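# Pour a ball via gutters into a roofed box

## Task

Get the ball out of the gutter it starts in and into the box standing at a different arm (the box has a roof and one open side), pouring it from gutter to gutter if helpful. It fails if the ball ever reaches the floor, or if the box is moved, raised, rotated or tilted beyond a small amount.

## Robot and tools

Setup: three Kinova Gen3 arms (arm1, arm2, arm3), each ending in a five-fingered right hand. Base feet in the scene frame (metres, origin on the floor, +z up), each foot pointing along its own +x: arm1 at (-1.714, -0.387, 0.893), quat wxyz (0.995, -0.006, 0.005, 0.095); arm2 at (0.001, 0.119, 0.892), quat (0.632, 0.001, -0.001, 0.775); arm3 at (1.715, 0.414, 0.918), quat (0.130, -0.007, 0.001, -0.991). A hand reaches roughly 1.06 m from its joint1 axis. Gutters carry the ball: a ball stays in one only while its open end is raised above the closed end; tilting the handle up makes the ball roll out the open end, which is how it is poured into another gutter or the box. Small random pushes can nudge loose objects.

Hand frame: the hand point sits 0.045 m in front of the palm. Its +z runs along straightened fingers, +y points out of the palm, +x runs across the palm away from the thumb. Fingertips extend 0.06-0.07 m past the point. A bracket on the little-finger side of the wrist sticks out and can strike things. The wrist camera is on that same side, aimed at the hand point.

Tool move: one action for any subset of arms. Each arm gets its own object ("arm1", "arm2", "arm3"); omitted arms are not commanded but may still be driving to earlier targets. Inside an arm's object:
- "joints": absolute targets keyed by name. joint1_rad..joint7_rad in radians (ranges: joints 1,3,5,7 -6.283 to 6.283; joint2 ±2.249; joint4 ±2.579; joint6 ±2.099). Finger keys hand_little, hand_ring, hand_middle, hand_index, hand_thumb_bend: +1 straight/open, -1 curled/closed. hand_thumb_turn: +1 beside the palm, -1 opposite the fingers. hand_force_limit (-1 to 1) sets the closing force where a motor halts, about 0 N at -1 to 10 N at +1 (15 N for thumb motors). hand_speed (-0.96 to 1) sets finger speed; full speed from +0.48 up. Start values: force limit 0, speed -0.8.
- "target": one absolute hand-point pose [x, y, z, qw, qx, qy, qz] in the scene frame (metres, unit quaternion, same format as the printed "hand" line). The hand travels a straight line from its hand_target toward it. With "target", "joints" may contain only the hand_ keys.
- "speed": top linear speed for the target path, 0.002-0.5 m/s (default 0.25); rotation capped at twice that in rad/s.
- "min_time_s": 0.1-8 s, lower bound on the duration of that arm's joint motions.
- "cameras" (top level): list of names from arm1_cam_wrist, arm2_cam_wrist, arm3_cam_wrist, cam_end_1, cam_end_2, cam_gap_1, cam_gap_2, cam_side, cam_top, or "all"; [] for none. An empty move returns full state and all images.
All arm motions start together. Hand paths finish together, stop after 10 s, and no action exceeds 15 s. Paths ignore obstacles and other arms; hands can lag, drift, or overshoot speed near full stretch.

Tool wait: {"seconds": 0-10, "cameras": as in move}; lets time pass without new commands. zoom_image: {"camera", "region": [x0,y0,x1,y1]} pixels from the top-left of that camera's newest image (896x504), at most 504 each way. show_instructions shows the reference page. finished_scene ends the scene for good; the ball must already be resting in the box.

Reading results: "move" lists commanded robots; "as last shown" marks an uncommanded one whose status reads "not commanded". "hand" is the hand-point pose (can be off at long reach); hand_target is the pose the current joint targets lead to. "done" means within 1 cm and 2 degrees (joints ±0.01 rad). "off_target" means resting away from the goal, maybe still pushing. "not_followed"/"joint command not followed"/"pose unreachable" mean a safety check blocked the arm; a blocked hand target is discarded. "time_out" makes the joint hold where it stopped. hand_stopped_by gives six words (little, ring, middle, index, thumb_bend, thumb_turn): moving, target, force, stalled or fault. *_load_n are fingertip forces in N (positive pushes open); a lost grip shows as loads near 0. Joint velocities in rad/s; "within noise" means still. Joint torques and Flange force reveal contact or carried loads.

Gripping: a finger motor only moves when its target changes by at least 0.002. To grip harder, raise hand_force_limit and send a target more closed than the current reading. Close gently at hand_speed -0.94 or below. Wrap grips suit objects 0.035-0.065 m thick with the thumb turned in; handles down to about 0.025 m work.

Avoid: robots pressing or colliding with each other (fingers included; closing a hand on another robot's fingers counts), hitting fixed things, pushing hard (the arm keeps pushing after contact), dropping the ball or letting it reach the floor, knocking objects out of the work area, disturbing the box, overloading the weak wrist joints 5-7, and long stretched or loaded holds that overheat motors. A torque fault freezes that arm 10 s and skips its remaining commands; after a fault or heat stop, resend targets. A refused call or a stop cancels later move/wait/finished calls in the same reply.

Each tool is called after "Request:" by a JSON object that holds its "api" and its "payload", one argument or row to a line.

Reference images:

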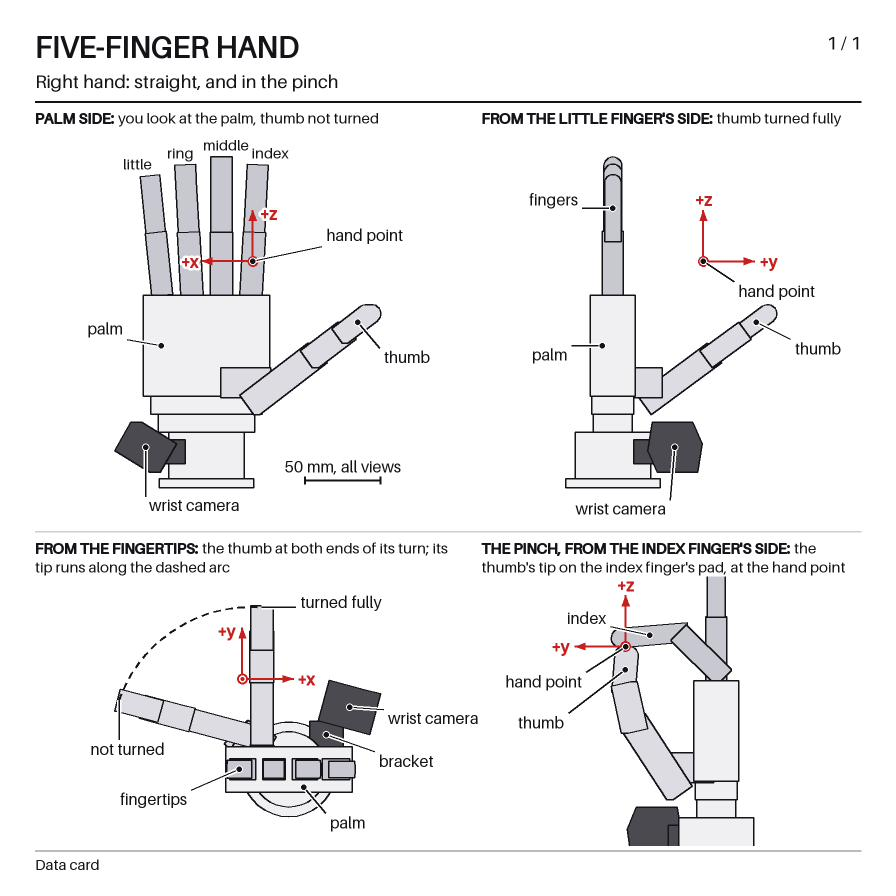

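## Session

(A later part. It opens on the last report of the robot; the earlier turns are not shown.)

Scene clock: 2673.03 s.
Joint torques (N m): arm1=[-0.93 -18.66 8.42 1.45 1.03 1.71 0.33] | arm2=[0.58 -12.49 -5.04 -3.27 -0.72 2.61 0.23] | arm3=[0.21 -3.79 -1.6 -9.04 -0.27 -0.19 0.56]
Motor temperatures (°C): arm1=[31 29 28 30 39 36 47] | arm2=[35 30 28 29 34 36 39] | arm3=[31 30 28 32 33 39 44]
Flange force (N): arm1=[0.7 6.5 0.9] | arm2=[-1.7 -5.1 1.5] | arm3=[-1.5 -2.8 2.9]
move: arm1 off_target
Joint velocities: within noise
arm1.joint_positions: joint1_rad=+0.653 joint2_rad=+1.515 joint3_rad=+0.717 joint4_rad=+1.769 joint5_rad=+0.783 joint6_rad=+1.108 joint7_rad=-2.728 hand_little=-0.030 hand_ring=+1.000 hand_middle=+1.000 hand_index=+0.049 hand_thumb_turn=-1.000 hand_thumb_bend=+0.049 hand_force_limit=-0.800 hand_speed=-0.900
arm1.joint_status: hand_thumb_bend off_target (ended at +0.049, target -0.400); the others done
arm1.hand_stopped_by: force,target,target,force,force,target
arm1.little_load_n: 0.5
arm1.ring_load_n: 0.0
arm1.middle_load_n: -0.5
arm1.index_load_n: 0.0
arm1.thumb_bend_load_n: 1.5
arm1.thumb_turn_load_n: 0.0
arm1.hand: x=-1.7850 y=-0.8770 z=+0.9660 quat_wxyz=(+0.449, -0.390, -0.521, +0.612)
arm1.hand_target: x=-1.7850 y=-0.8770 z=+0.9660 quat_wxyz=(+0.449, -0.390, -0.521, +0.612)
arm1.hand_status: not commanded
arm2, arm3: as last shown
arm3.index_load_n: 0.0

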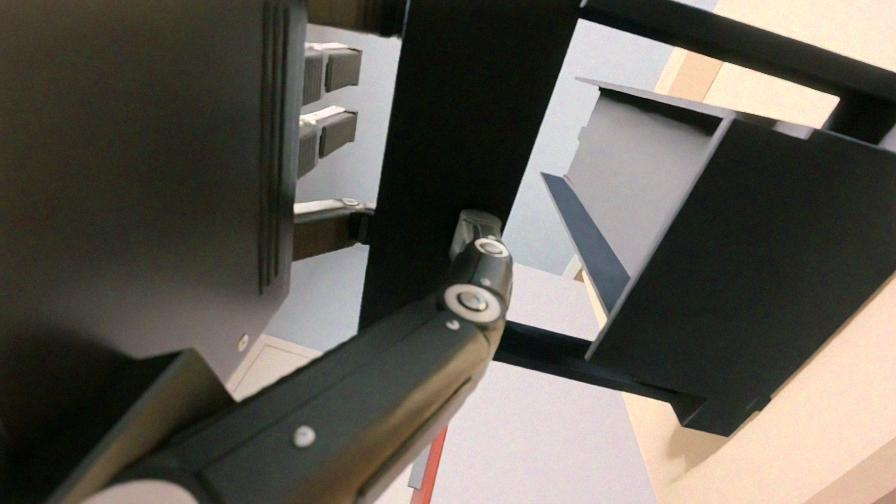

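Request:
{"api": "move", "payload": {
  "arm1": {"joints": {"hand_middle": -0.5, "hand_ring": -0.5, "hand_index": -0.51, "hand_little": -0.51, "hand_force_limit": -0.75, "hand_speed": -0.93}},
  "cameras": []
}}

Request:
{"api": "move", "payload": {
  "arm1": {"joints": {"hand_thumb_bend": -0.5, "hand_force_limit": -0.2, "hand_speed": -0.94}},
  "cameras": ["arm1_cam_wrist", "cam_end_1"]
}}

Scene clock: 2695.00 s.
Joint torques (N m): arm1=[-0.89 -18.14 7 0.86 0.69 0.83 0.34] | arm2=[0.63 -12.49 -5.06 -3.25 -0.74 2.59 0.28] | arm3=[0.21 -3.79 -1.66 -9.03 -0.27 -0.18 0.55]
Motor temperatures (°C): arm1=[31 29 28 30 39 36 47] | arm2=[35 30 28 29 34 36 39] | arm3=[31 30 28 32 33 39 44]
Flange force (N): arm1=[0.7 3.3 1.3] | arm2=[-1.4 -5.1 1.5] | arm3=[-1.6 -3.0 3.0]
move: arm1 off_target
Joint velocities: within noise
arm1.joint_positions: joint1_rad=+0.653 joint2_rad=+1.515 joint3_rad=+0.717 joint4_rad=+1.769 joint5_rad=+0.783 joint6_rad=+1.108 joint7_rad=-2.728 hand_little=-0.042 hand_ring=-0.023 hand_middle=+0.003 hand_index=+0.030 hand_thumb_turn=-1.000 hand_thumb_bend=+0.050 hand_force_limit=-0.750 hand_speed=-0.930
arm1.joint_status: hand_little off_target (ended at -0.042, target -0.510); hand_ring off_target (ended at -0.023, target -0.500); hand_middle off_target (ended at +0.003, target -0.500); hand_index off_target (ended at +0.030, target -0.510); the others done
arm1.hand_stopped_by: force,force,force,force,force,target
arm1.little_load_n: 0.5
arm1.ring_load_n: 1.5
arm1.middle_load_n: 1.0
arm1.index_load_n: 1.0
arm1.thumb_bend_load_n: 3.0
arm1.thumb_turn_load_n: 0.0
arm1.hand: x=-1.7850 y=-0.8770 z=+0.9660 quat_wxyz=(+0.449, -0.390, -0.521, +0.612)
arm1.hand_target: x=-1.7850 y=-0.8770 z=+0.9660 quat_wxyz=(+0.449, -0.390, -0.521, +0.612)
arm1.hand_status: not commanded
arm2, arm3: as last shown

Scene clock: 2695.63 s.
Joint torques (N m): arm1=[-0.95 -18.31 7.41 0.93 0.8 1.09 0.28] | arm2=[0.75 -12.48 -4.95 -3.2 -0.76 2.63 0.21] | arm3=[0.22 -3.75 -1.64 -9.04 -0.26 -0.19 0.58]
Motor temperatures (°C): arm1=[31 29 28 30 39 36 47] | arm2=[35 30 28 29 34 36 39] | arm3=[31 30 28 32 33 39 44]
Flange force (N): arm1=[0.8 4.1 1.3] | arm2=[-1.4 -5.0 1.9] | arm3=[-1.5 -2.9 3.0]
move: arm1 off_target
Joint velocities: within noise
arm1.joint_positions: joint1_rad=+0.653 joint2_rad=+1.515 joint3_rad=+0.717 joint4_rad=+1.769 joint5_rad=+0.783 joint6_rad=+1.108 joint7_rad=-2.728 hand_little=-0.042 hand_ring=-0.023 hand_middle=+0.003 hand_index=+0.030 hand_thumb_turn=-1.000 hand_thumb_bend=+0.038 hand_force_limit=-0.200 hand_speed=-0.940
arm1.joint_status: hand_thumb_bend off_target (ended at +0.038, target -0.500); the others done
arm1.hand_stopped_by: force,force,force,force,force,target
arm1.little_load_n: 0.5
arm1.ring_load_n: 1.5
arm1.middle_load_n: 1.0
arm1.index_load_n: 1.0
arm1.thumb_bend_load_n: 6.0
arm1.thumb_turn_load_n: 0.5
arm1.hand: x=-1.7850 y=-0.8770 z=+0.9660 quat_wxyz=(+0.449, -0.390, -0.521, +0.612)
arm1.hand_target: x=-1.7850 y=-0.8770 z=+0.9660 quat_wxyz=(+0.449, -0.390, -0.521, +0.612)
arm1.hand_status: not commanded
arm2, arm3: as last shown

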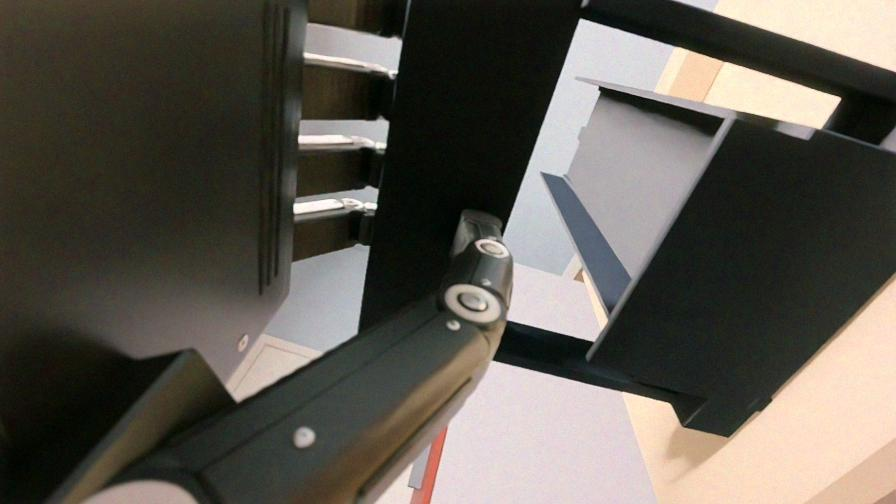

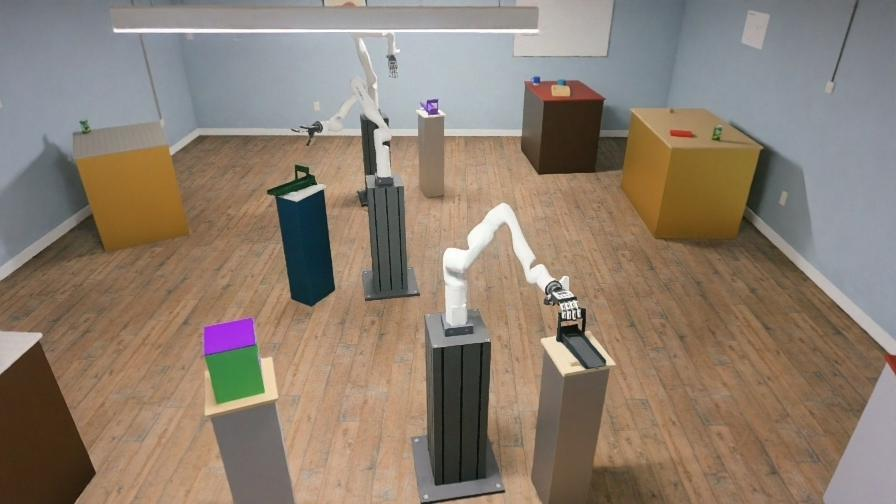

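Request:
{"api": "move", "payload": {
  "arm1": {"joints": {"hand_middle": -0.6, "hand_ring": -0.6, "hand_index": -0.6, "hand_little": -0.6, "hand_force_limit": -0.45, "hand_speed": -0.94}},
  "cameras": []
}}

Request:
{"api": "move", "payload": {
  "arm1": {"joints": {"hand_thumb_bend": -0.6, "hand_force_limit": 0.2, "hand_speed": -0.94}},
  "cameras": ["arm1_cam_wrist", "cam_end_1"]
}}

Scene clock: 2708.33 s.
Joint torques (N m): arm1=[-0.29 -17.29 5.63 0.42 0.26 -0.13 0.3] | arm2=[0.66 -12.45 -5.04 -3.26 -0.76 2.64 0.2] | arm3=[0.21 -3.78 -1.6 -9.04 -0.26 -0.23 0.6]
Motor temperatures (°C): arm1=[31 28 28 30 39 36 47] | arm2=[35 30 28 29 34 36 39] | arm3=[31 30 28 32 33 39 44]
Flange force (N): arm1=[0.8 -0.9 0.6] | arm2=[-1.6 -5.0 1.7] | arm3=[-1.5 -2.7 2.8]
move: arm1 off_target
Joint velocities: within noise
arm1.joint_positions: joint1_rad=+0.653 joint2_rad=+1.515 joint3_rad=+0.717 joint4_rad=+1.769 joint5_rad=+0.783 joint6_rad=+1.108 joint7_rad=-2.728 hand_little=-0.081 hand_ring=-0.045 hand_middle=-0.024 hand_index=+0.003 hand_thumb_turn=-1.000 hand_thumb_bend=+0.038 hand_force_limit=-0.450 hand_speed=-0.940
arm1.joint_status: hand_little off_target (ended at -0.081, target -0.600); hand_ring off_target (ended at -0.045, target -0.600); hand_middle off_target (ended at -0.024, target -0.600); hand_index off_target (ended at +0.003, target -0.600); the others done
arm1.hand_stopped_by: force,force,force,force,force,target
arm1.little_load_n: 3.0
arm1.ring_load_n: 1.0
arm1.middle_load_n: 3.0
arm1.index_load_n: 3.0
arm1.thumb_bend_load_n: 7.5
arm1.thumb_turn_load_n: 0.5
arm1.hand: x=-1.7850 y=-0.8770 z=+0.9660 quat_wxyz=(+0.449, -0.390, -0.521, +0.612)
arm1.hand_target: x=-1.7850 y=-0.8770 z=+0.9660 quat_wxyz=(+0.449, -0.390, -0.521, +0.612)
arm1.hand_status: not commanded
arm2, arm3: as last shown

Scene clock: 2708.97 s.
Joint torques (N m): arm1=[-0.31 -17.33 5.78 0.46 0.37 -0.09 0.27] | arm2=[0.66 -12.44 -4.95 -3.26 -0.78 2.63 0.3] | arm3=[0.22 -3.76 -1.68 -9.06 -0.29 -0.21 0.61]
Motor temperatures (°C): arm1=[31 28 28 30 39 36 47] | arm2=[35 30 28 29 34 36 39] | arm3=[31 30 28 32 33 39 44]
Flange force (N): arm1=[0.7 -0.6 0.4] | arm2=[-1.4 -5.3 1.6] | arm3=[-1.4 -2.9 2.9]
move: arm1 off_target
Joint velocities: within noise
arm1.joint_positions: joint1_rad=+0.653 joint2_rad=+1.515 joint3_rad=+0.717 joint4_rad=+1.769 joint5_rad=+0.783 joint6_rad=+1.108 joint7_rad=-2.728 hand_little=-0.081 hand_ring=-0.045 hand_middle=-0.024 hand_index=+0.003 hand_thumb_turn=-1.000 hand_thumb_bend=+0.034 hand_force_limit=+0.200 hand_speed=-0.940
arm1.joint_status: hand_thumb_bend off_target (ended at +0.034, target -0.600); the others done
arm1.hand_stopped_by: force,force,force,force,force,target
arm1.little_load_n: 3.0
arm1.ring_load_n: 1.0
arm1.middle_load_n: 3.0
arm1.index_load_n: 3.0
arm1.thumb_bend_load_n: 9.0
arm1.thumb_turn_load_n: 0.5
arm1.hand: x=-1.7850 y=-0.8770 z=+0.9660 quat_wxyz=(+0.449, -0.390, -0.521, +0.612)
arm1.hand_target: x=-1.7850 y=-0.8770 z=+0.9660 quat_wxyz=(+0.449, -0.390, -0.521, +0.612)
arm1.hand_status: not commanded
arm2.joint_positions: joint1_rad=+1.133 joint2_rad=+0.861 joint3_rad=-0.719 joint4_rad=+2.028 joint5_rad=-1.562 joint6_rad=+1.164 joint7_rad=-3.490 hand_little=+1.000 hand_ring=+1.000 hand_middle=+1.000 hand_index=+1.000 hand_thumb_turn=-1.000 hand_thumb_bend=+1.000 hand_force_limit=+0.000 hand_speed=-0.500
arm2.joint_status: not commanded
arm2.hand_stopped_by: target,target,target,target,target,target
arm2.little_load_n: 0.0
arm2.ring_load_n: 0.0
arm2.middle_load_n: 0.0
arm2.index_load_n: 0.5
arm2.thumb_bend_load_n: 0.0
arm2.thumb_turn_load_n: 0.0
arm2.hand: x=-0.1046 y=+0.6105 z=+1.1795 quat_wxyz=(+0.661, -0.573, -0.318, +0.366)
arm2.hand_target: x=-0.1046 y=+0.6105 z=+1.1795 quat_wxyz=(+0.661, -0.573, -0.318, +0.366)
arm2.hand_status: not commanded
arm3.joint_positions: joint1_rad=-1.450 joint2_rad=-0.300 joint3_rad=+0.000 joint4_rad=+1.900 joint5_rad=+0.000 joint6_rad=+1.500 joint7_rad=-1.570 hand_little=+1.000 hand_ring=+1.000 hand_middle=+1.000 hand_index=+1.000 hand_thumb_turn=-1.000 hand_thumb_bend=+1.000 hand_force_limit=+0.000 hand_speed=-0.500
arm3.joint_status: not commanded
arm3.hand_stopped_by: target,target,target,target,target,target
arm3.little_load_n: 0.0
arm3.ring_load_n: 0.0
arm3.middle_load_n: 0.0
arm3.index_load_n: 0.0
arm3.thumb_bend_load_n: 0.0
arm3.thumb_turn_load_n: 0.0
arm3.hand: x=+1.7873 y=+0.1868 z=+1.2739 quat_wxyz=(-0.010, -0.655, -0.755, +0.018)
arm3.hand_target: x=+1.7873 y=+0.1868 z=+1.2739 quat_wxyz=(-0.010, -0.655, -0.755, +0.018)
arm3.hand_status: not commanded

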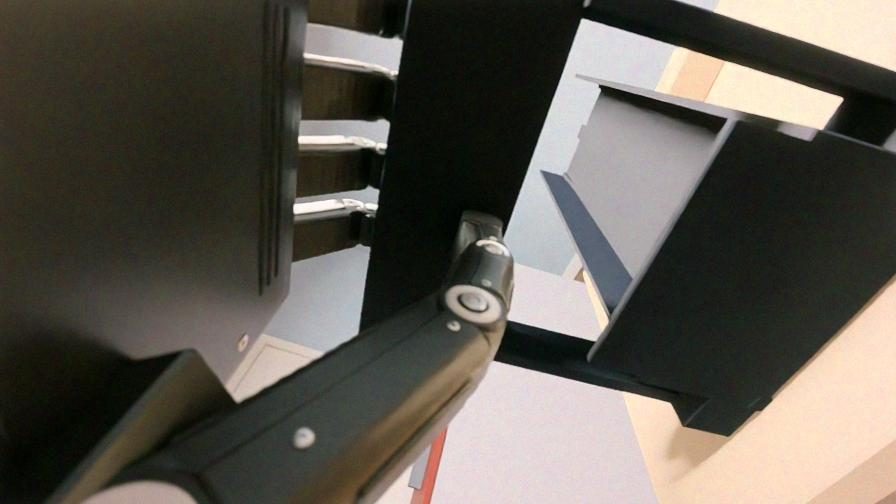

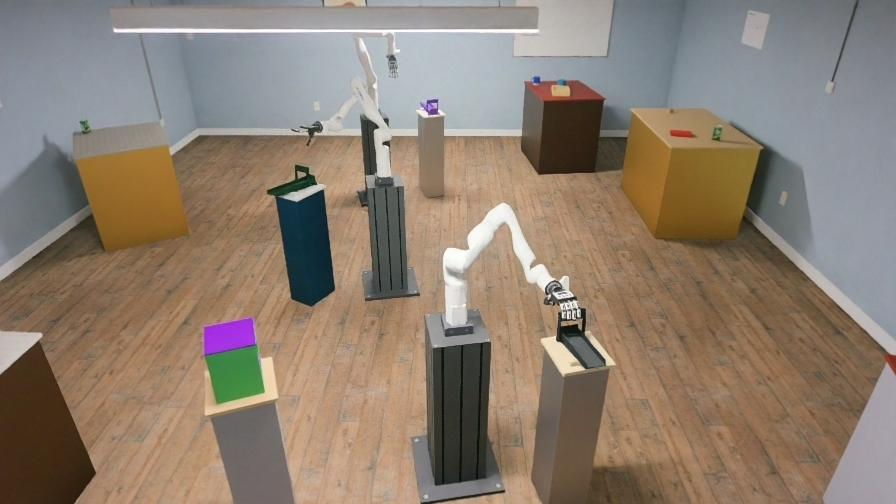

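Request:
{"api": "move", "payload": {
  "arm1": {"target": [-1.785, -0.877, 0.996, 0.4487, -0.3905, -0.5214, 0.612], "speed": 0.03},
  "cameras": ["arm1_cam_wrist", "cam_side", "cam_end_1"]
}}

Request:
{"api": "zoom_image", "payload": {
  "camera": "cam_side",
  "region": [100, 290, 190, 350]
}}

Request:
{"api": "zoom_image", "payload": {
  "camera": "cam_end_1",
  "region": [520, 270, 620, 375]
}}

Scene clock: 2725.97 s.
Joint torques (N m): arm1=[-0.83 -18.78 9.76 1.69 1.41 2.59 0.34] | arm2=[0.64 -12.51 -5.04 -3.25 -0.75 2.69 0.26] | arm3=[0.2 -3.75 -1.59 -9.03 -0.26 -0.18 0.58]
Motor temperatures (°C): arm1=[31 28 28 30 39 36 47] | arm2=[35 30 28 29 34 36 39] | arm3=[31 30 28 32 33 39 44]
Flange force (N): arm1=[0.5 9.5 0.3] | arm2=[-1.5 -5.0 1.7] | arm3=[-1.5 -2.7 3.0]
move: arm1 done
Joint velocities: within noise
arm1.joint_positions: joint1_rad=+0.642 joint2_rad=+1.454 joint3_rad=+0.747 joint4_rad=+1.813 joint5_rad=+0.811 joint6_rad=+1.099 joint7_rad=-2.705 hand_little=-0.081 hand_ring=-0.045 hand_middle=-0.024 hand_index=+0.003 hand_thumb_turn=-1.000 hand_thumb_bend=+0.034 hand_force_limit=+0.200 hand_speed=-0.940
arm1.joint_status: not commanded
arm1.hand_stopped_by: force,force,force,force,force,target
arm1.little_load_n: 2.0
arm1.ring_load_n: -0.5
arm1.middle_load_n: 1.0
arm1.index_load_n: 2.0
arm1.thumb_bend_load_n: 9.5
arm1.thumb_turn_load_n: 1.0
arm1.hand: x=-1.7850 y=-0.8770 z=+0.9960 quat_wxyz=(+0.449, -0.390, -0.521, +0.612)
arm1.hand_target: x=-1.7850 y=-0.8770 z=+0.9960 quat_wxyz=(+0.449, -0.390, -0.521, +0.612)
arm1.hand_status: done (0.000 m and 0.0 deg from the pose sent, 0.030 m and 0.0 deg at the start)
arm2, arm3: as last shown
arm2.index_load_n: 0.0
arm2.thumb_turn_load_n: 0.5
pictures: arm1_cam_wrist, cam_end_1, cam_side

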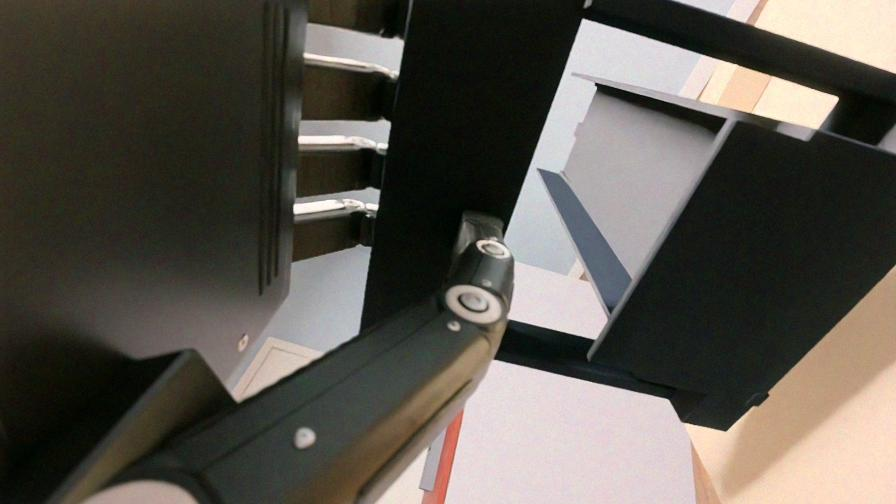

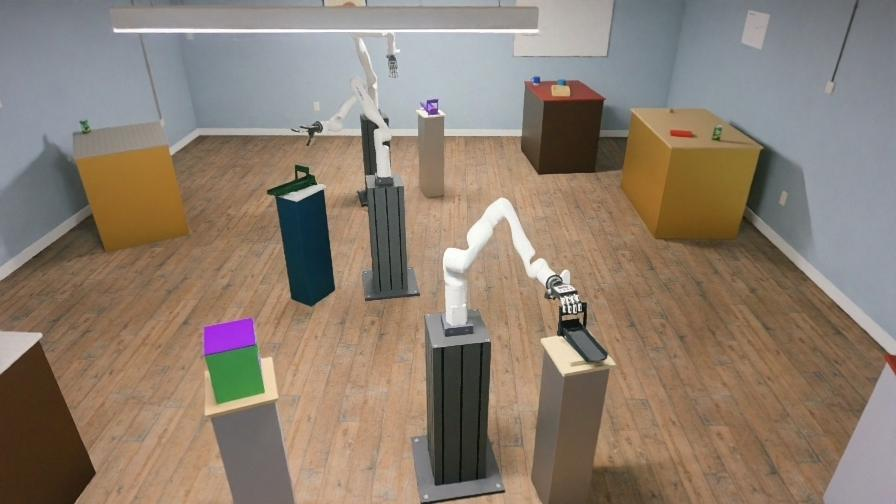

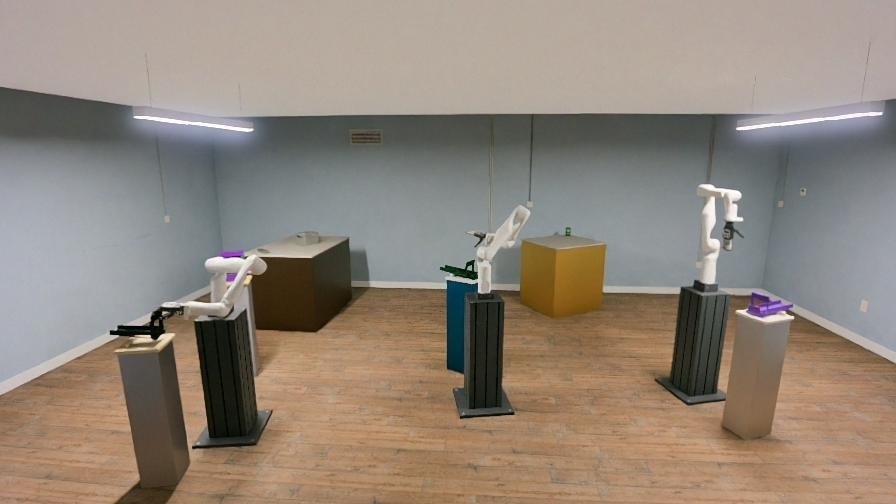

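Scaled by 5.600 from the camera's image (finer frame: 1280x720).

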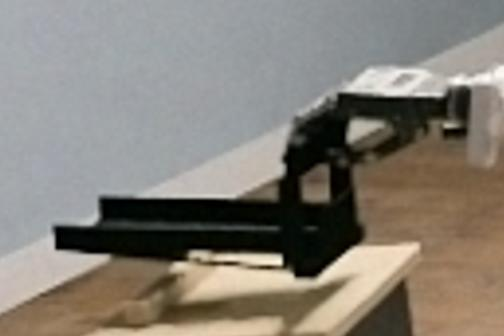

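Scaled by 4.800 from the camera's image (finer frame: 1280x720).

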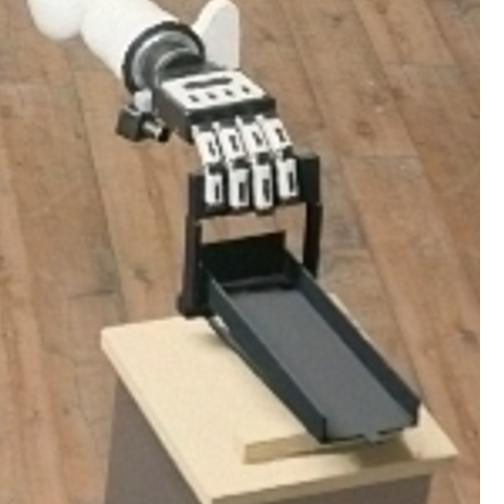

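Request:
{"api": "move", "payload": {
  "arm1": {"target": [-1.785, -0.877, 1.12, 0.4487, -0.3905, -0.5214, 0.612], "speed": 0.06},
  "arm2": {"target": [-0.111, 0.607, 1.05, 0.661, -0.573, -0.318, 0.366], "speed": 0.08, "joints": {"hand_thumb_bend": 0.7}},
  "cameras": ["arm2_cam_wrist", "cam_side", "cam_end_1"]
}}

Request:
{"api": "zoom_image", "payload": {
  "camera": "cam_side",
  "region": [420, 220, 520, 300]
}}

Request:
{"api": "zoom_image", "payload": {
  "camera": "cam_end_1",
  "region": [260, 100, 360, 210]
}}

Scene clock: 2762.37 s.
Joint torques (N m): arm1=[-0.8 -17.73 9.54 -0.6 1.79 2.39 0.31] | arm2=[0.83 -14.02 -5.7 -0.38 -0.08 2.78 0.24] | arm3=[0.23 -3.78 -1.62 -9.05 -0.28 -0.19 0.56]
Motor temperatures (°C): arm1=[31 29 28 30 39 36 47] | arm2=[35 30 28 29 34 36 39] | arm3=[31 30 28 32 33 39 44]
Flange force (N): arm1=[-1.3 10.1 -0.1] | arm2=[0.2 -5.3 1.8] | arm3=[-1.5 -2.9 3.0]
move: arm1 done; arm2 done
Joint velocities: within noise
arm1.joint_positions: joint1_rad=+0.593 joint2_rad=+1.194 joint3_rad=+0.884 joint4_rad=+1.922 joint5_rad=+0.933 joint6_rad=+1.111 joint7_rad=-2.562 hand_little=-0.081 hand_ring=-0.045 hand_middle=-0.024 hand_index=+0.003 hand_thumb_turn=-1.000 hand_thumb_bend=+0.034 hand_force_limit=+0.200 hand_speed=-0.940
arm1.joint_status: not commanded
arm1.hand_stopped_by: force,force,force,force,force,target
arm1.little_load_n: 2.0
arm1.ring_load_n: 0.0
arm1.middle_load_n: 1.0
arm1.index_load_n: 2.5
arm1.thumb_bend_load_n: 9.5
arm1.thumb_turn_load_n: 1.0
arm1.hand: x=-1.7850 y=-0.8770 z=+1.1200 quat_wxyz=(+0.449, -0.390, -0.521, +0.612)
arm1.hand_target: x=-1.7850 y=-0.8770 z=+1.1200 quat_wxyz=(+0.449, -0.390, -0.521, +0.612)
arm1.hand_status: done (0.000 m and 0.0 deg from the pose sent, 0.124 m and 0.0 deg at the start)
arm2.joint_positions: joint1_rad=+1.073 joint2_rad=+1.184 joint3_rad=-0.619 joint4_rad=+1.998 joint5_rad=-1.500 joint6_rad=+1.147 joint7_rad=-3.212 hand_little=+1.000 hand_ring=+1.000 hand_middle=+1.000 hand_index=+1.000 hand_thumb_turn=-1.000 hand_thumb_bend=+0.700 hand_force_limit=+0.000 hand_speed=-0.500
arm2.joint_status: all done
arm2.hand_stopped_by: target,target,target,target,target,target
arm2.little_load_n: 0.0
arm2.ring_load_n: 0.0
arm2.middle_load_n: 0.0
arm2.index_load_n: 0.0
arm2.thumb_bend_load_n: 0.0
arm2.thumb_turn_load_n: 0.0
arm2.hand: x=-0.1110 y=+0.6070 z=+1.0500 quat_wxyz=(+0.661, -0.573, -0.318, +0.366)
arm2.hand_target: x=-0.1110 y=+0.6070 z=+1.0500 quat_wxyz=(+0.661, -0.573, -0.318, +0.366)
arm2.hand_status: done (0.000 m and 0.0 deg from the pose sent, 0.130 m and 0.0 deg at the start)
arm3: as last shown
arm3.little_load_n: -0.5
pictures: arm2_cam_wrist, cam_end_1, cam_side

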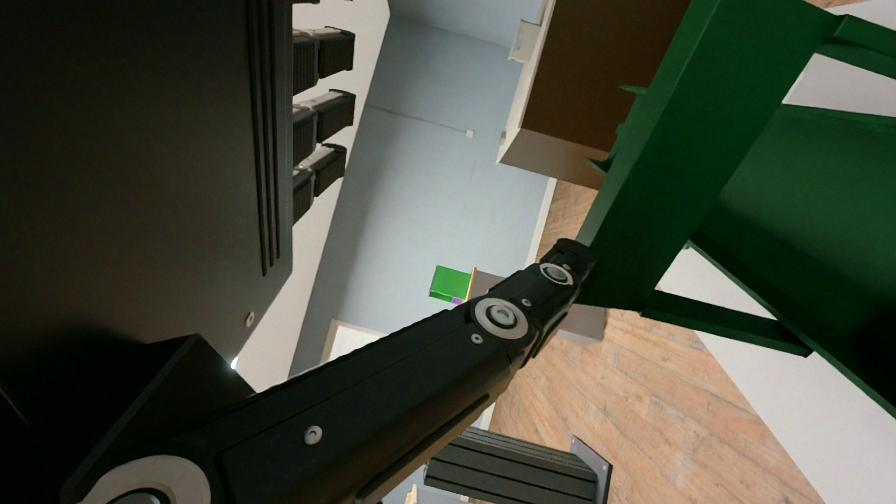

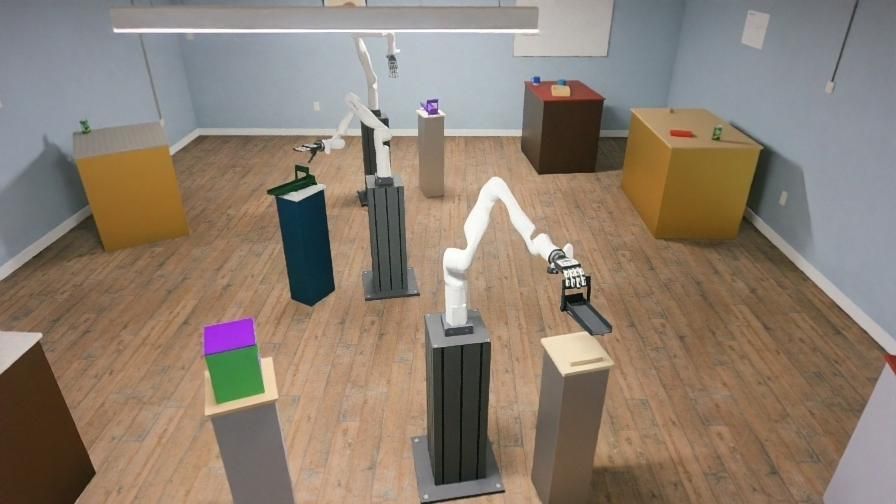

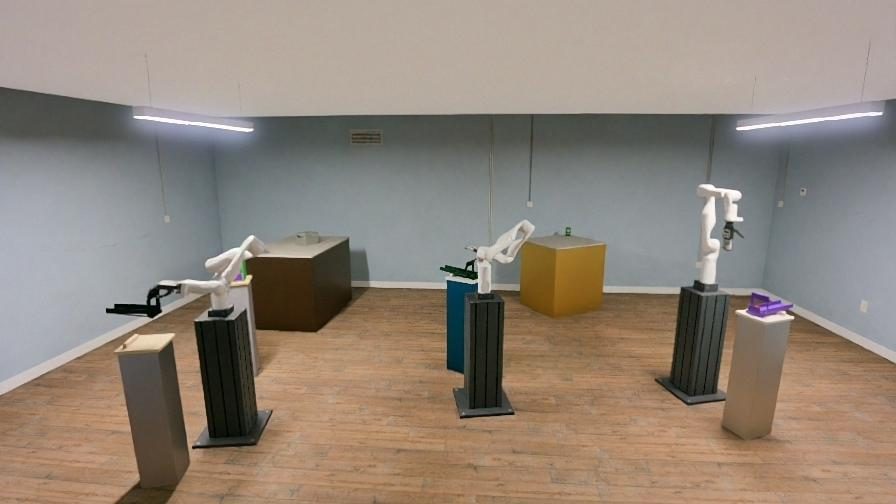

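Scaled by 5.040 from the camera's image (finer frame: 1280x720).

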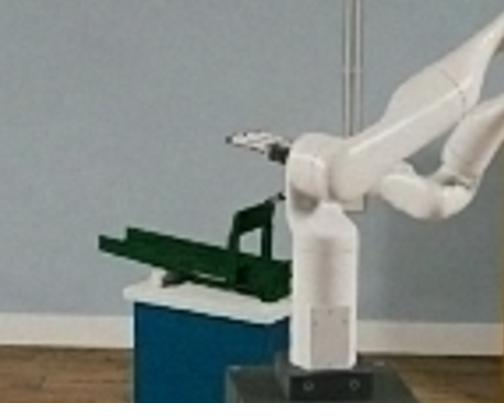

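Scaled by 4.582 from the camera's image (finer frame: 1280x720).

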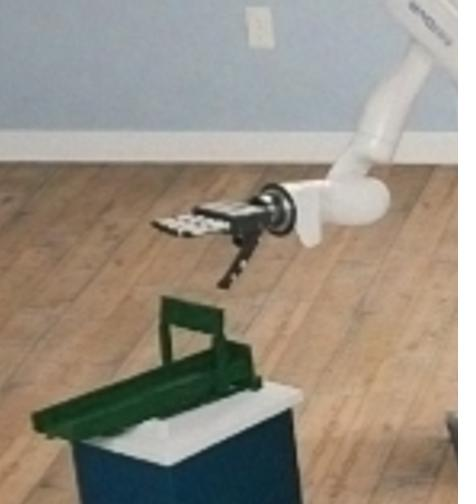

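Request:
{"api": "zoom_image", "payload": {
  "camera": "arm2_cam_wrist",
  "region": [500, 0, 896, 400]
}}

Scaled by 1.260 from the camera's image (finer frame: 1280x720).

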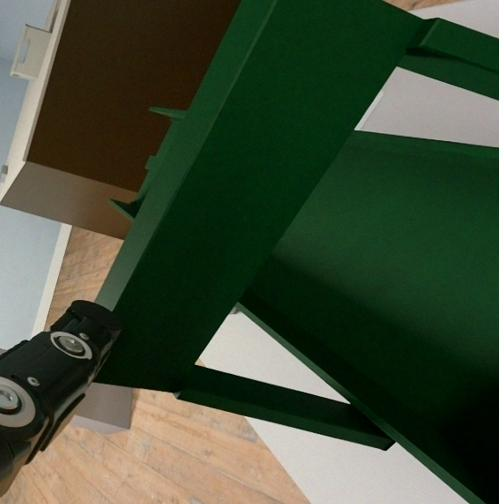

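Request:
{"api": "move", "payload": {
  "arm2": {"target": [-0.1036, 0.6189, 1.0, 0.661, -0.573, -0.318, 0.366], "speed": 0.06},
  "cameras": ["arm2_cam_wrist", "cam_side", "cam_end_1"]
}}

Request:
{"api": "zoom_image", "payload": {
  "camera": "cam_side",
  "region": [430, 230, 500, 290]
}}

Request:
{"api": "zoom_image", "payload": {
  "camera": "cam_end_1",
  "region": [260, 130, 340, 210]
}}

Scene clock: 2848.47 s.
Joint torques (N m): arm1=[-0.77 -17.76 9.62 -0.59 1.77 2.34 0.32] | arm2=[0.64 -14.74 -5.75 0.05 -0.04 2.82 0.23] | arm3=[0.22 -3.72 -1.65 -9.04 -0.25 -0.16 0.56]
Motor temperatures (°C): arm1=[31 29 29 30 39 36 47] | arm2=[35 30 28 29 34 36 39] | arm3=[30 30 28 32 33 39 44]
Flange force (N): arm1=[-1.4 10.2 -0.3] | arm2=[0.1 -5.4 1.5] | arm3=[-1.4 -3.0 3.0]
move: arm2 done
Joint velocities: within noise
arm1, arm3: as last shown
arm1.middle_load_n: 0.5
arm1.index_load_n: 2.0
arm2.joint_positions: joint1_rad=+1.050 joint2_rad=+1.304 joint3_rad=-0.575 joint4_rad=+1.898 joint5_rad=-1.446 joint6_rad=+1.161 joint7_rad=-3.199 hand_little=+1.000 hand_ring=+1.000 hand_middle=+1.000 hand_index=+1.000 hand_thumb_turn=-1.000 hand_thumb_bend=+0.700 hand_force_limit=+0.000 hand_speed=-0.500
arm2.joint_status: not commanded
arm2.hand_stopped_by: target,target,target,target,target,target
arm2.little_load_n: 0.0
arm2.ring_load_n: 0.0
arm2.middle_load_n: 0.0
arm2.index_load_n: 0.0
arm2.thumb_bend_load_n: 0.0
arm2.thumb_turn_load_n: 0.0
arm2.hand: x=-0.1036 y=+0.6189 z=+1.0000 quat_wxyz=(+0.661, -0.573, -0.318, +0.366)
arm2.hand_target: x=-0.1036 y=+0.6189 z=+1.0000 quat_wxyz=(+0.661, -0.573, -0.318, +0.366)
arm2.hand_status: done (0.000 m and 0.0 deg from the pose sent, 0.052 m and 0.0 deg at the start)
arm3.little_load_n: 0.0
arm3.thumb_bend_load_n: -0.5
pictures: arm2_cam_wrist, cam_end_1, cam_side

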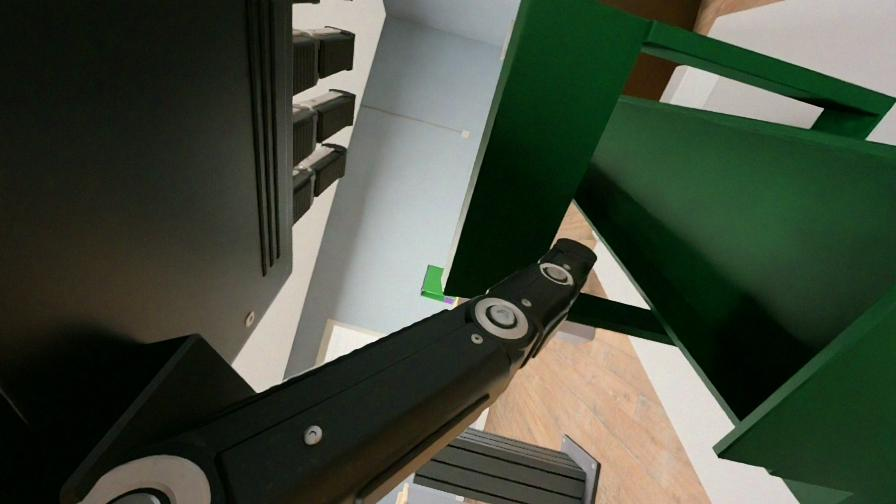

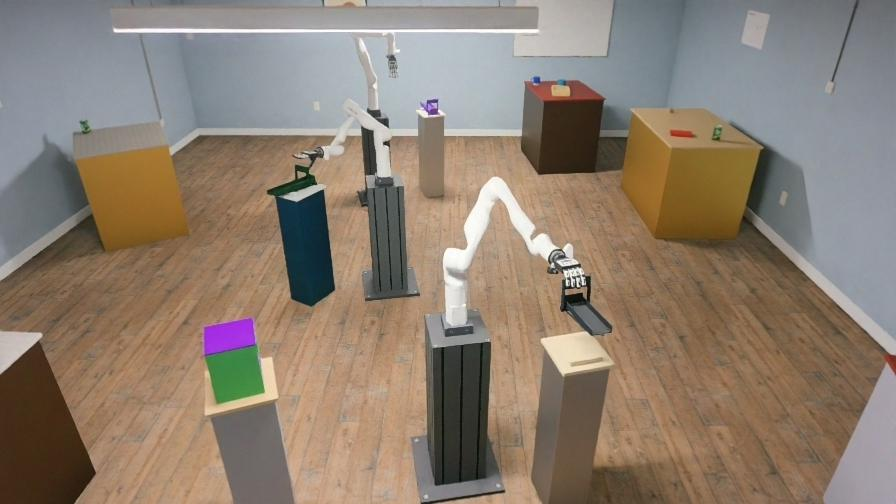

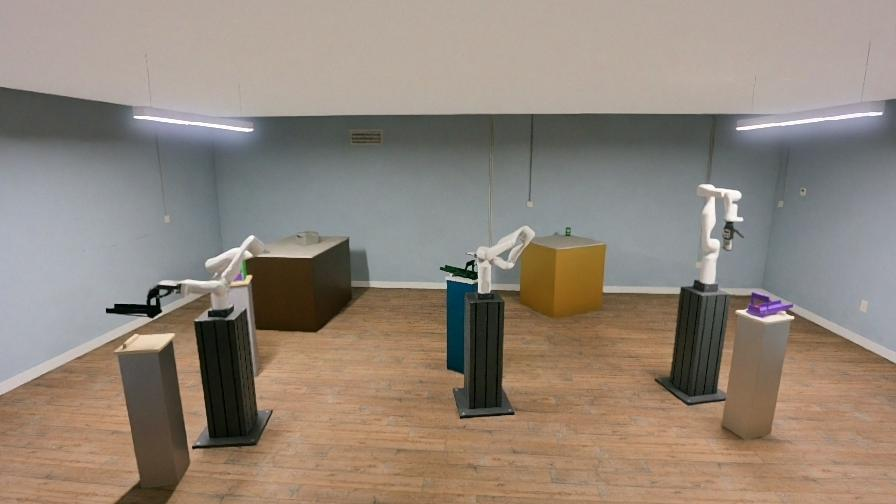

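Scaled by 7.200 from the camera's image (finer frame: 1280x720).

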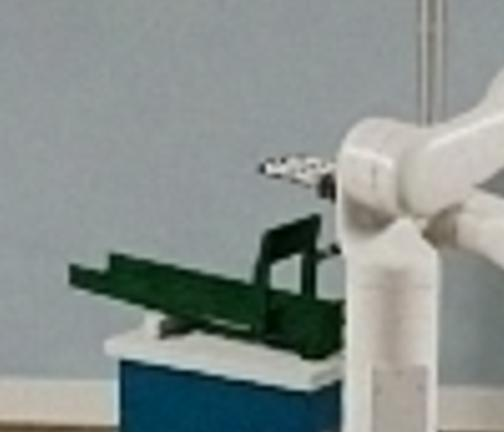

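Scaled by 6.300 from the camera's image (finer frame: 1280x720).

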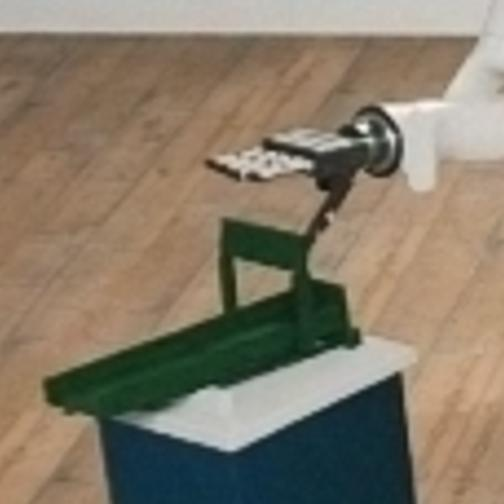

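Request:
{"api": "move", "payload": {
  "arm2": {"target": [-0.1036, 0.6189, 0.968, 0.661, -0.573, -0.318, 0.366], "speed": 0.04},
  "cameras": ["arm2_cam_wrist"]
}}

Request:
{"api": "move", "payload": {
  "arm2": {"joints": {"hand_index": -0.3, "hand_little": -0.3, "hand_force_limit": -0.92, "hand_speed": -0.93}},
  "cameras": ["arm2_cam_wrist", "cam_end_1", "cam_side"]
}}

Request:
{"api": "zoom_image", "payload": {
  "camera": "cam_end_1",
  "region": [270, 140, 340, 200]
}}

Scene clock: 2882.63 s.
Joint torques (N m): arm1=[-0.85 -17.71 9.57 -0.58 1.8 2.36 0.34] | arm2=[0.73 -14.97 -5.88 0.52 -0.02 2.77 0.25] | arm3=[0.24 -3.81 -1.59 -9.1 -0.25 -0.19 0.56]
Motor temperatures (°C): arm1=[31 29 29 30 39 36 47] | arm2=[35 30 28 29 34 36 39] | arm3=[30 30 28 32 33 39 44]
Flange force (N): arm1=[-1.4 10.2 -0.1] | arm2=[0.7 -5.1 1.4] | arm3=[-1.5 -2.7 3.2]
move: arm2 done
Joint velocities: within noise
arm1, arm3: as last shown
arm1.middle_load_n: 1.0
arm2.joint_positions: joint1_rad=+1.040 joint2_rad=+1.378 joint3_rad=-0.552 joint4_rad=+1.853 joint5_rad=-1.421 joint6_rad=+1.169 joint7_rad=-3.172 hand_little=+1.000 hand_ring=+1.000 hand_middle=+1.000 hand_index=+1.000 hand_thumb_turn=-1.000 hand_thumb_bend=+0.700 hand_force_limit=+0.000 hand_speed=-0.500
arm2.joint_status: not commanded
arm2.hand_stopped_by: target,target,target,target,target,target
arm2.little_load_n: 0.0
arm2.ring_load_n: 0.0
arm2.middle_load_n: 0.0
arm2.index_load_n: 0.0
arm2.thumb_bend_load_n: 0.5
arm2.thumb_turn_load_n: 0.0
arm2.hand: x=-0.1036 y=+0.6189 z=+0.9680 quat_wxyz=(+0.661, -0.573, -0.318, +0.366)
arm2.hand_target: x=-0.1036 y=+0.6189 z=+0.9680 quat_wxyz=(+0.661, -0.573, -0.318, +0.366)
arm2.hand_status: done (0.000 m and 0.0 deg from the pose sent, 0.032 m and 0.0 deg at the start)
arm3.middle_load_n: 0.5
arm3.thumb_bend_load_n: 0.0

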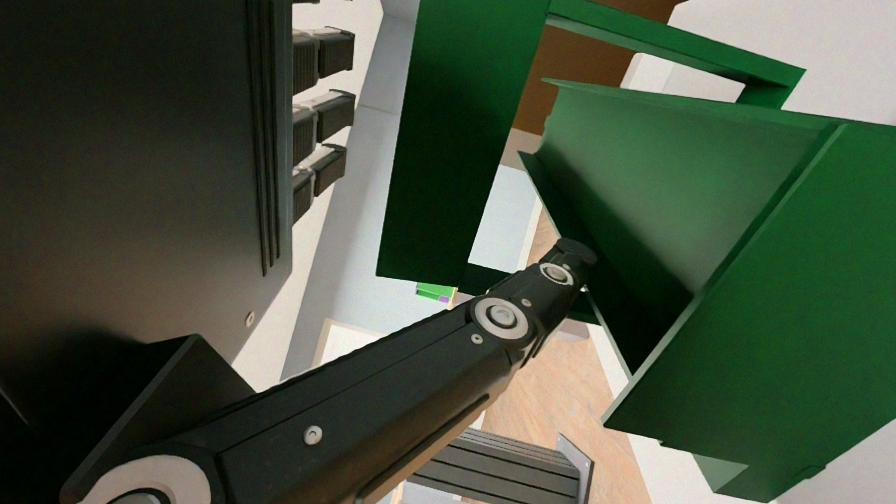

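Scene clock: 2888.00 s.
Joint torques (N m): arm1=[-0.81 -17.77 9.58 -0.6 1.8 2.33 0.33] | arm2=[0.84 -14.67 -5.15 0.58 0.07 2.38 0.19] | arm3=[0.24 -3.79 -1.63 -9.07 -0.26 -0.21 0.56]
Motor temperatures (°C): arm1=[31 29 29 30 39 36 47] | arm2=[35 30 28 29 34 36 39] | arm3=[30 30 28 32 33 39 44]
Flange force (N): arm1=[-1.4 10.3 -0.3] | arm2=[0.8 -6.0 2.2] | arm3=[-1.5 -2.9 3.0]
move: arm2 off_target
Joint velocities: within noise
arm1, arm3: as last shown
arm2.joint_positions: joint1_rad=+1.040 joint2_rad=+1.378 joint3_rad=-0.552 joint4_rad=+1.853 joint5_rad=-1.421 joint6_rad=+1.169 joint7_rad=-3.172 hand_little=+0.502 hand_ring=+1.000 hand_middle=+1.000 hand_index=+1.000 hand_thumb_turn=-1.000 hand_thumb_bend=+0.700 hand_force_limit=-0.920 hand_speed=-0.930
arm2.joint_status: hand_little off_target (ended at +0.502, target -0.300); hand_index off_target (ended at +1.000, target -0.300); the others done
arm2.hand_stopped_by: force,target,target,fault,target,target
arm2.little_load_n: 1.5
arm2.ring_load_n: 0.0
arm2.middle_load_n: 0.0
arm2.index_load_n: 0.0
arm2.thumb_bend_load_n: 0.0
arm2.thumb_turn_load_n: 0.0
arm2.hand: x=-0.1036 y=+0.6189 z=+0.9680 quat_wxyz=(+0.661, -0.573, -0.318, +0.366)
arm2.hand_target: x=-0.1036 y=+0.6189 z=+0.9680 quat_wxyz=(+0.661, -0.573, -0.318, +0.366)
arm2.hand_status: not commanded
arm3.middle_load_n: 0.0

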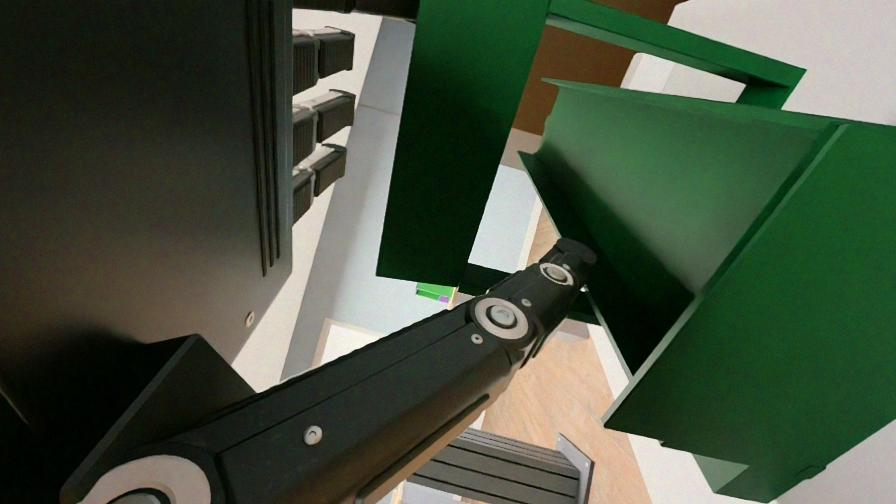

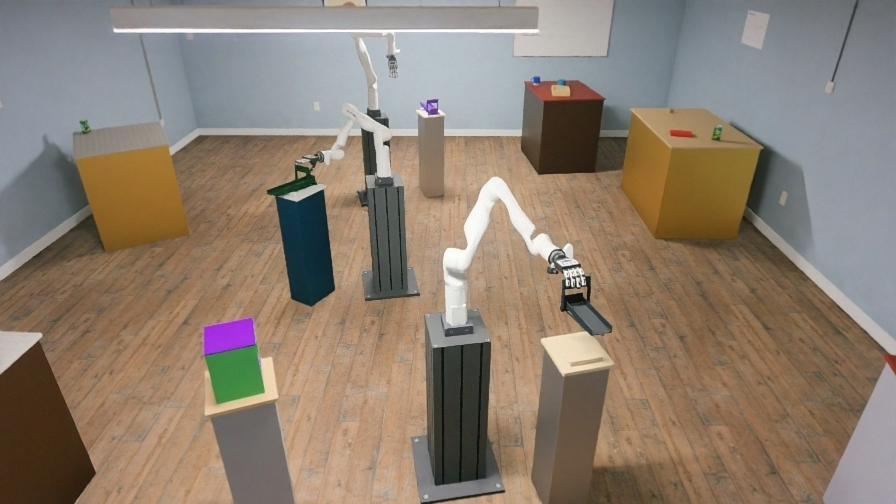

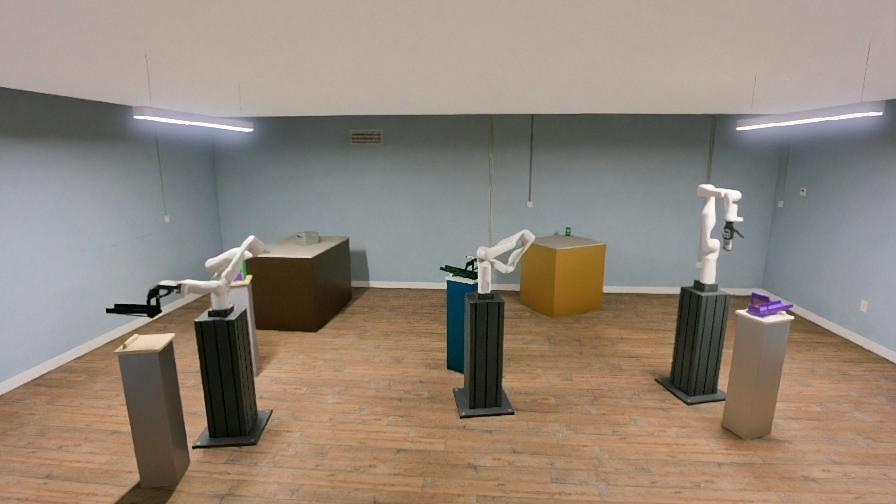

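Scaled by 7.200 from the camera's image (finer frame: 1280x720).

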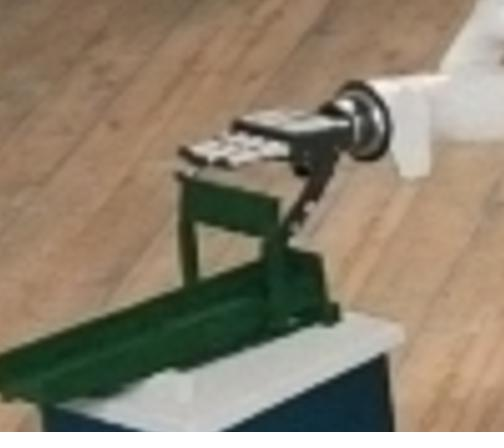

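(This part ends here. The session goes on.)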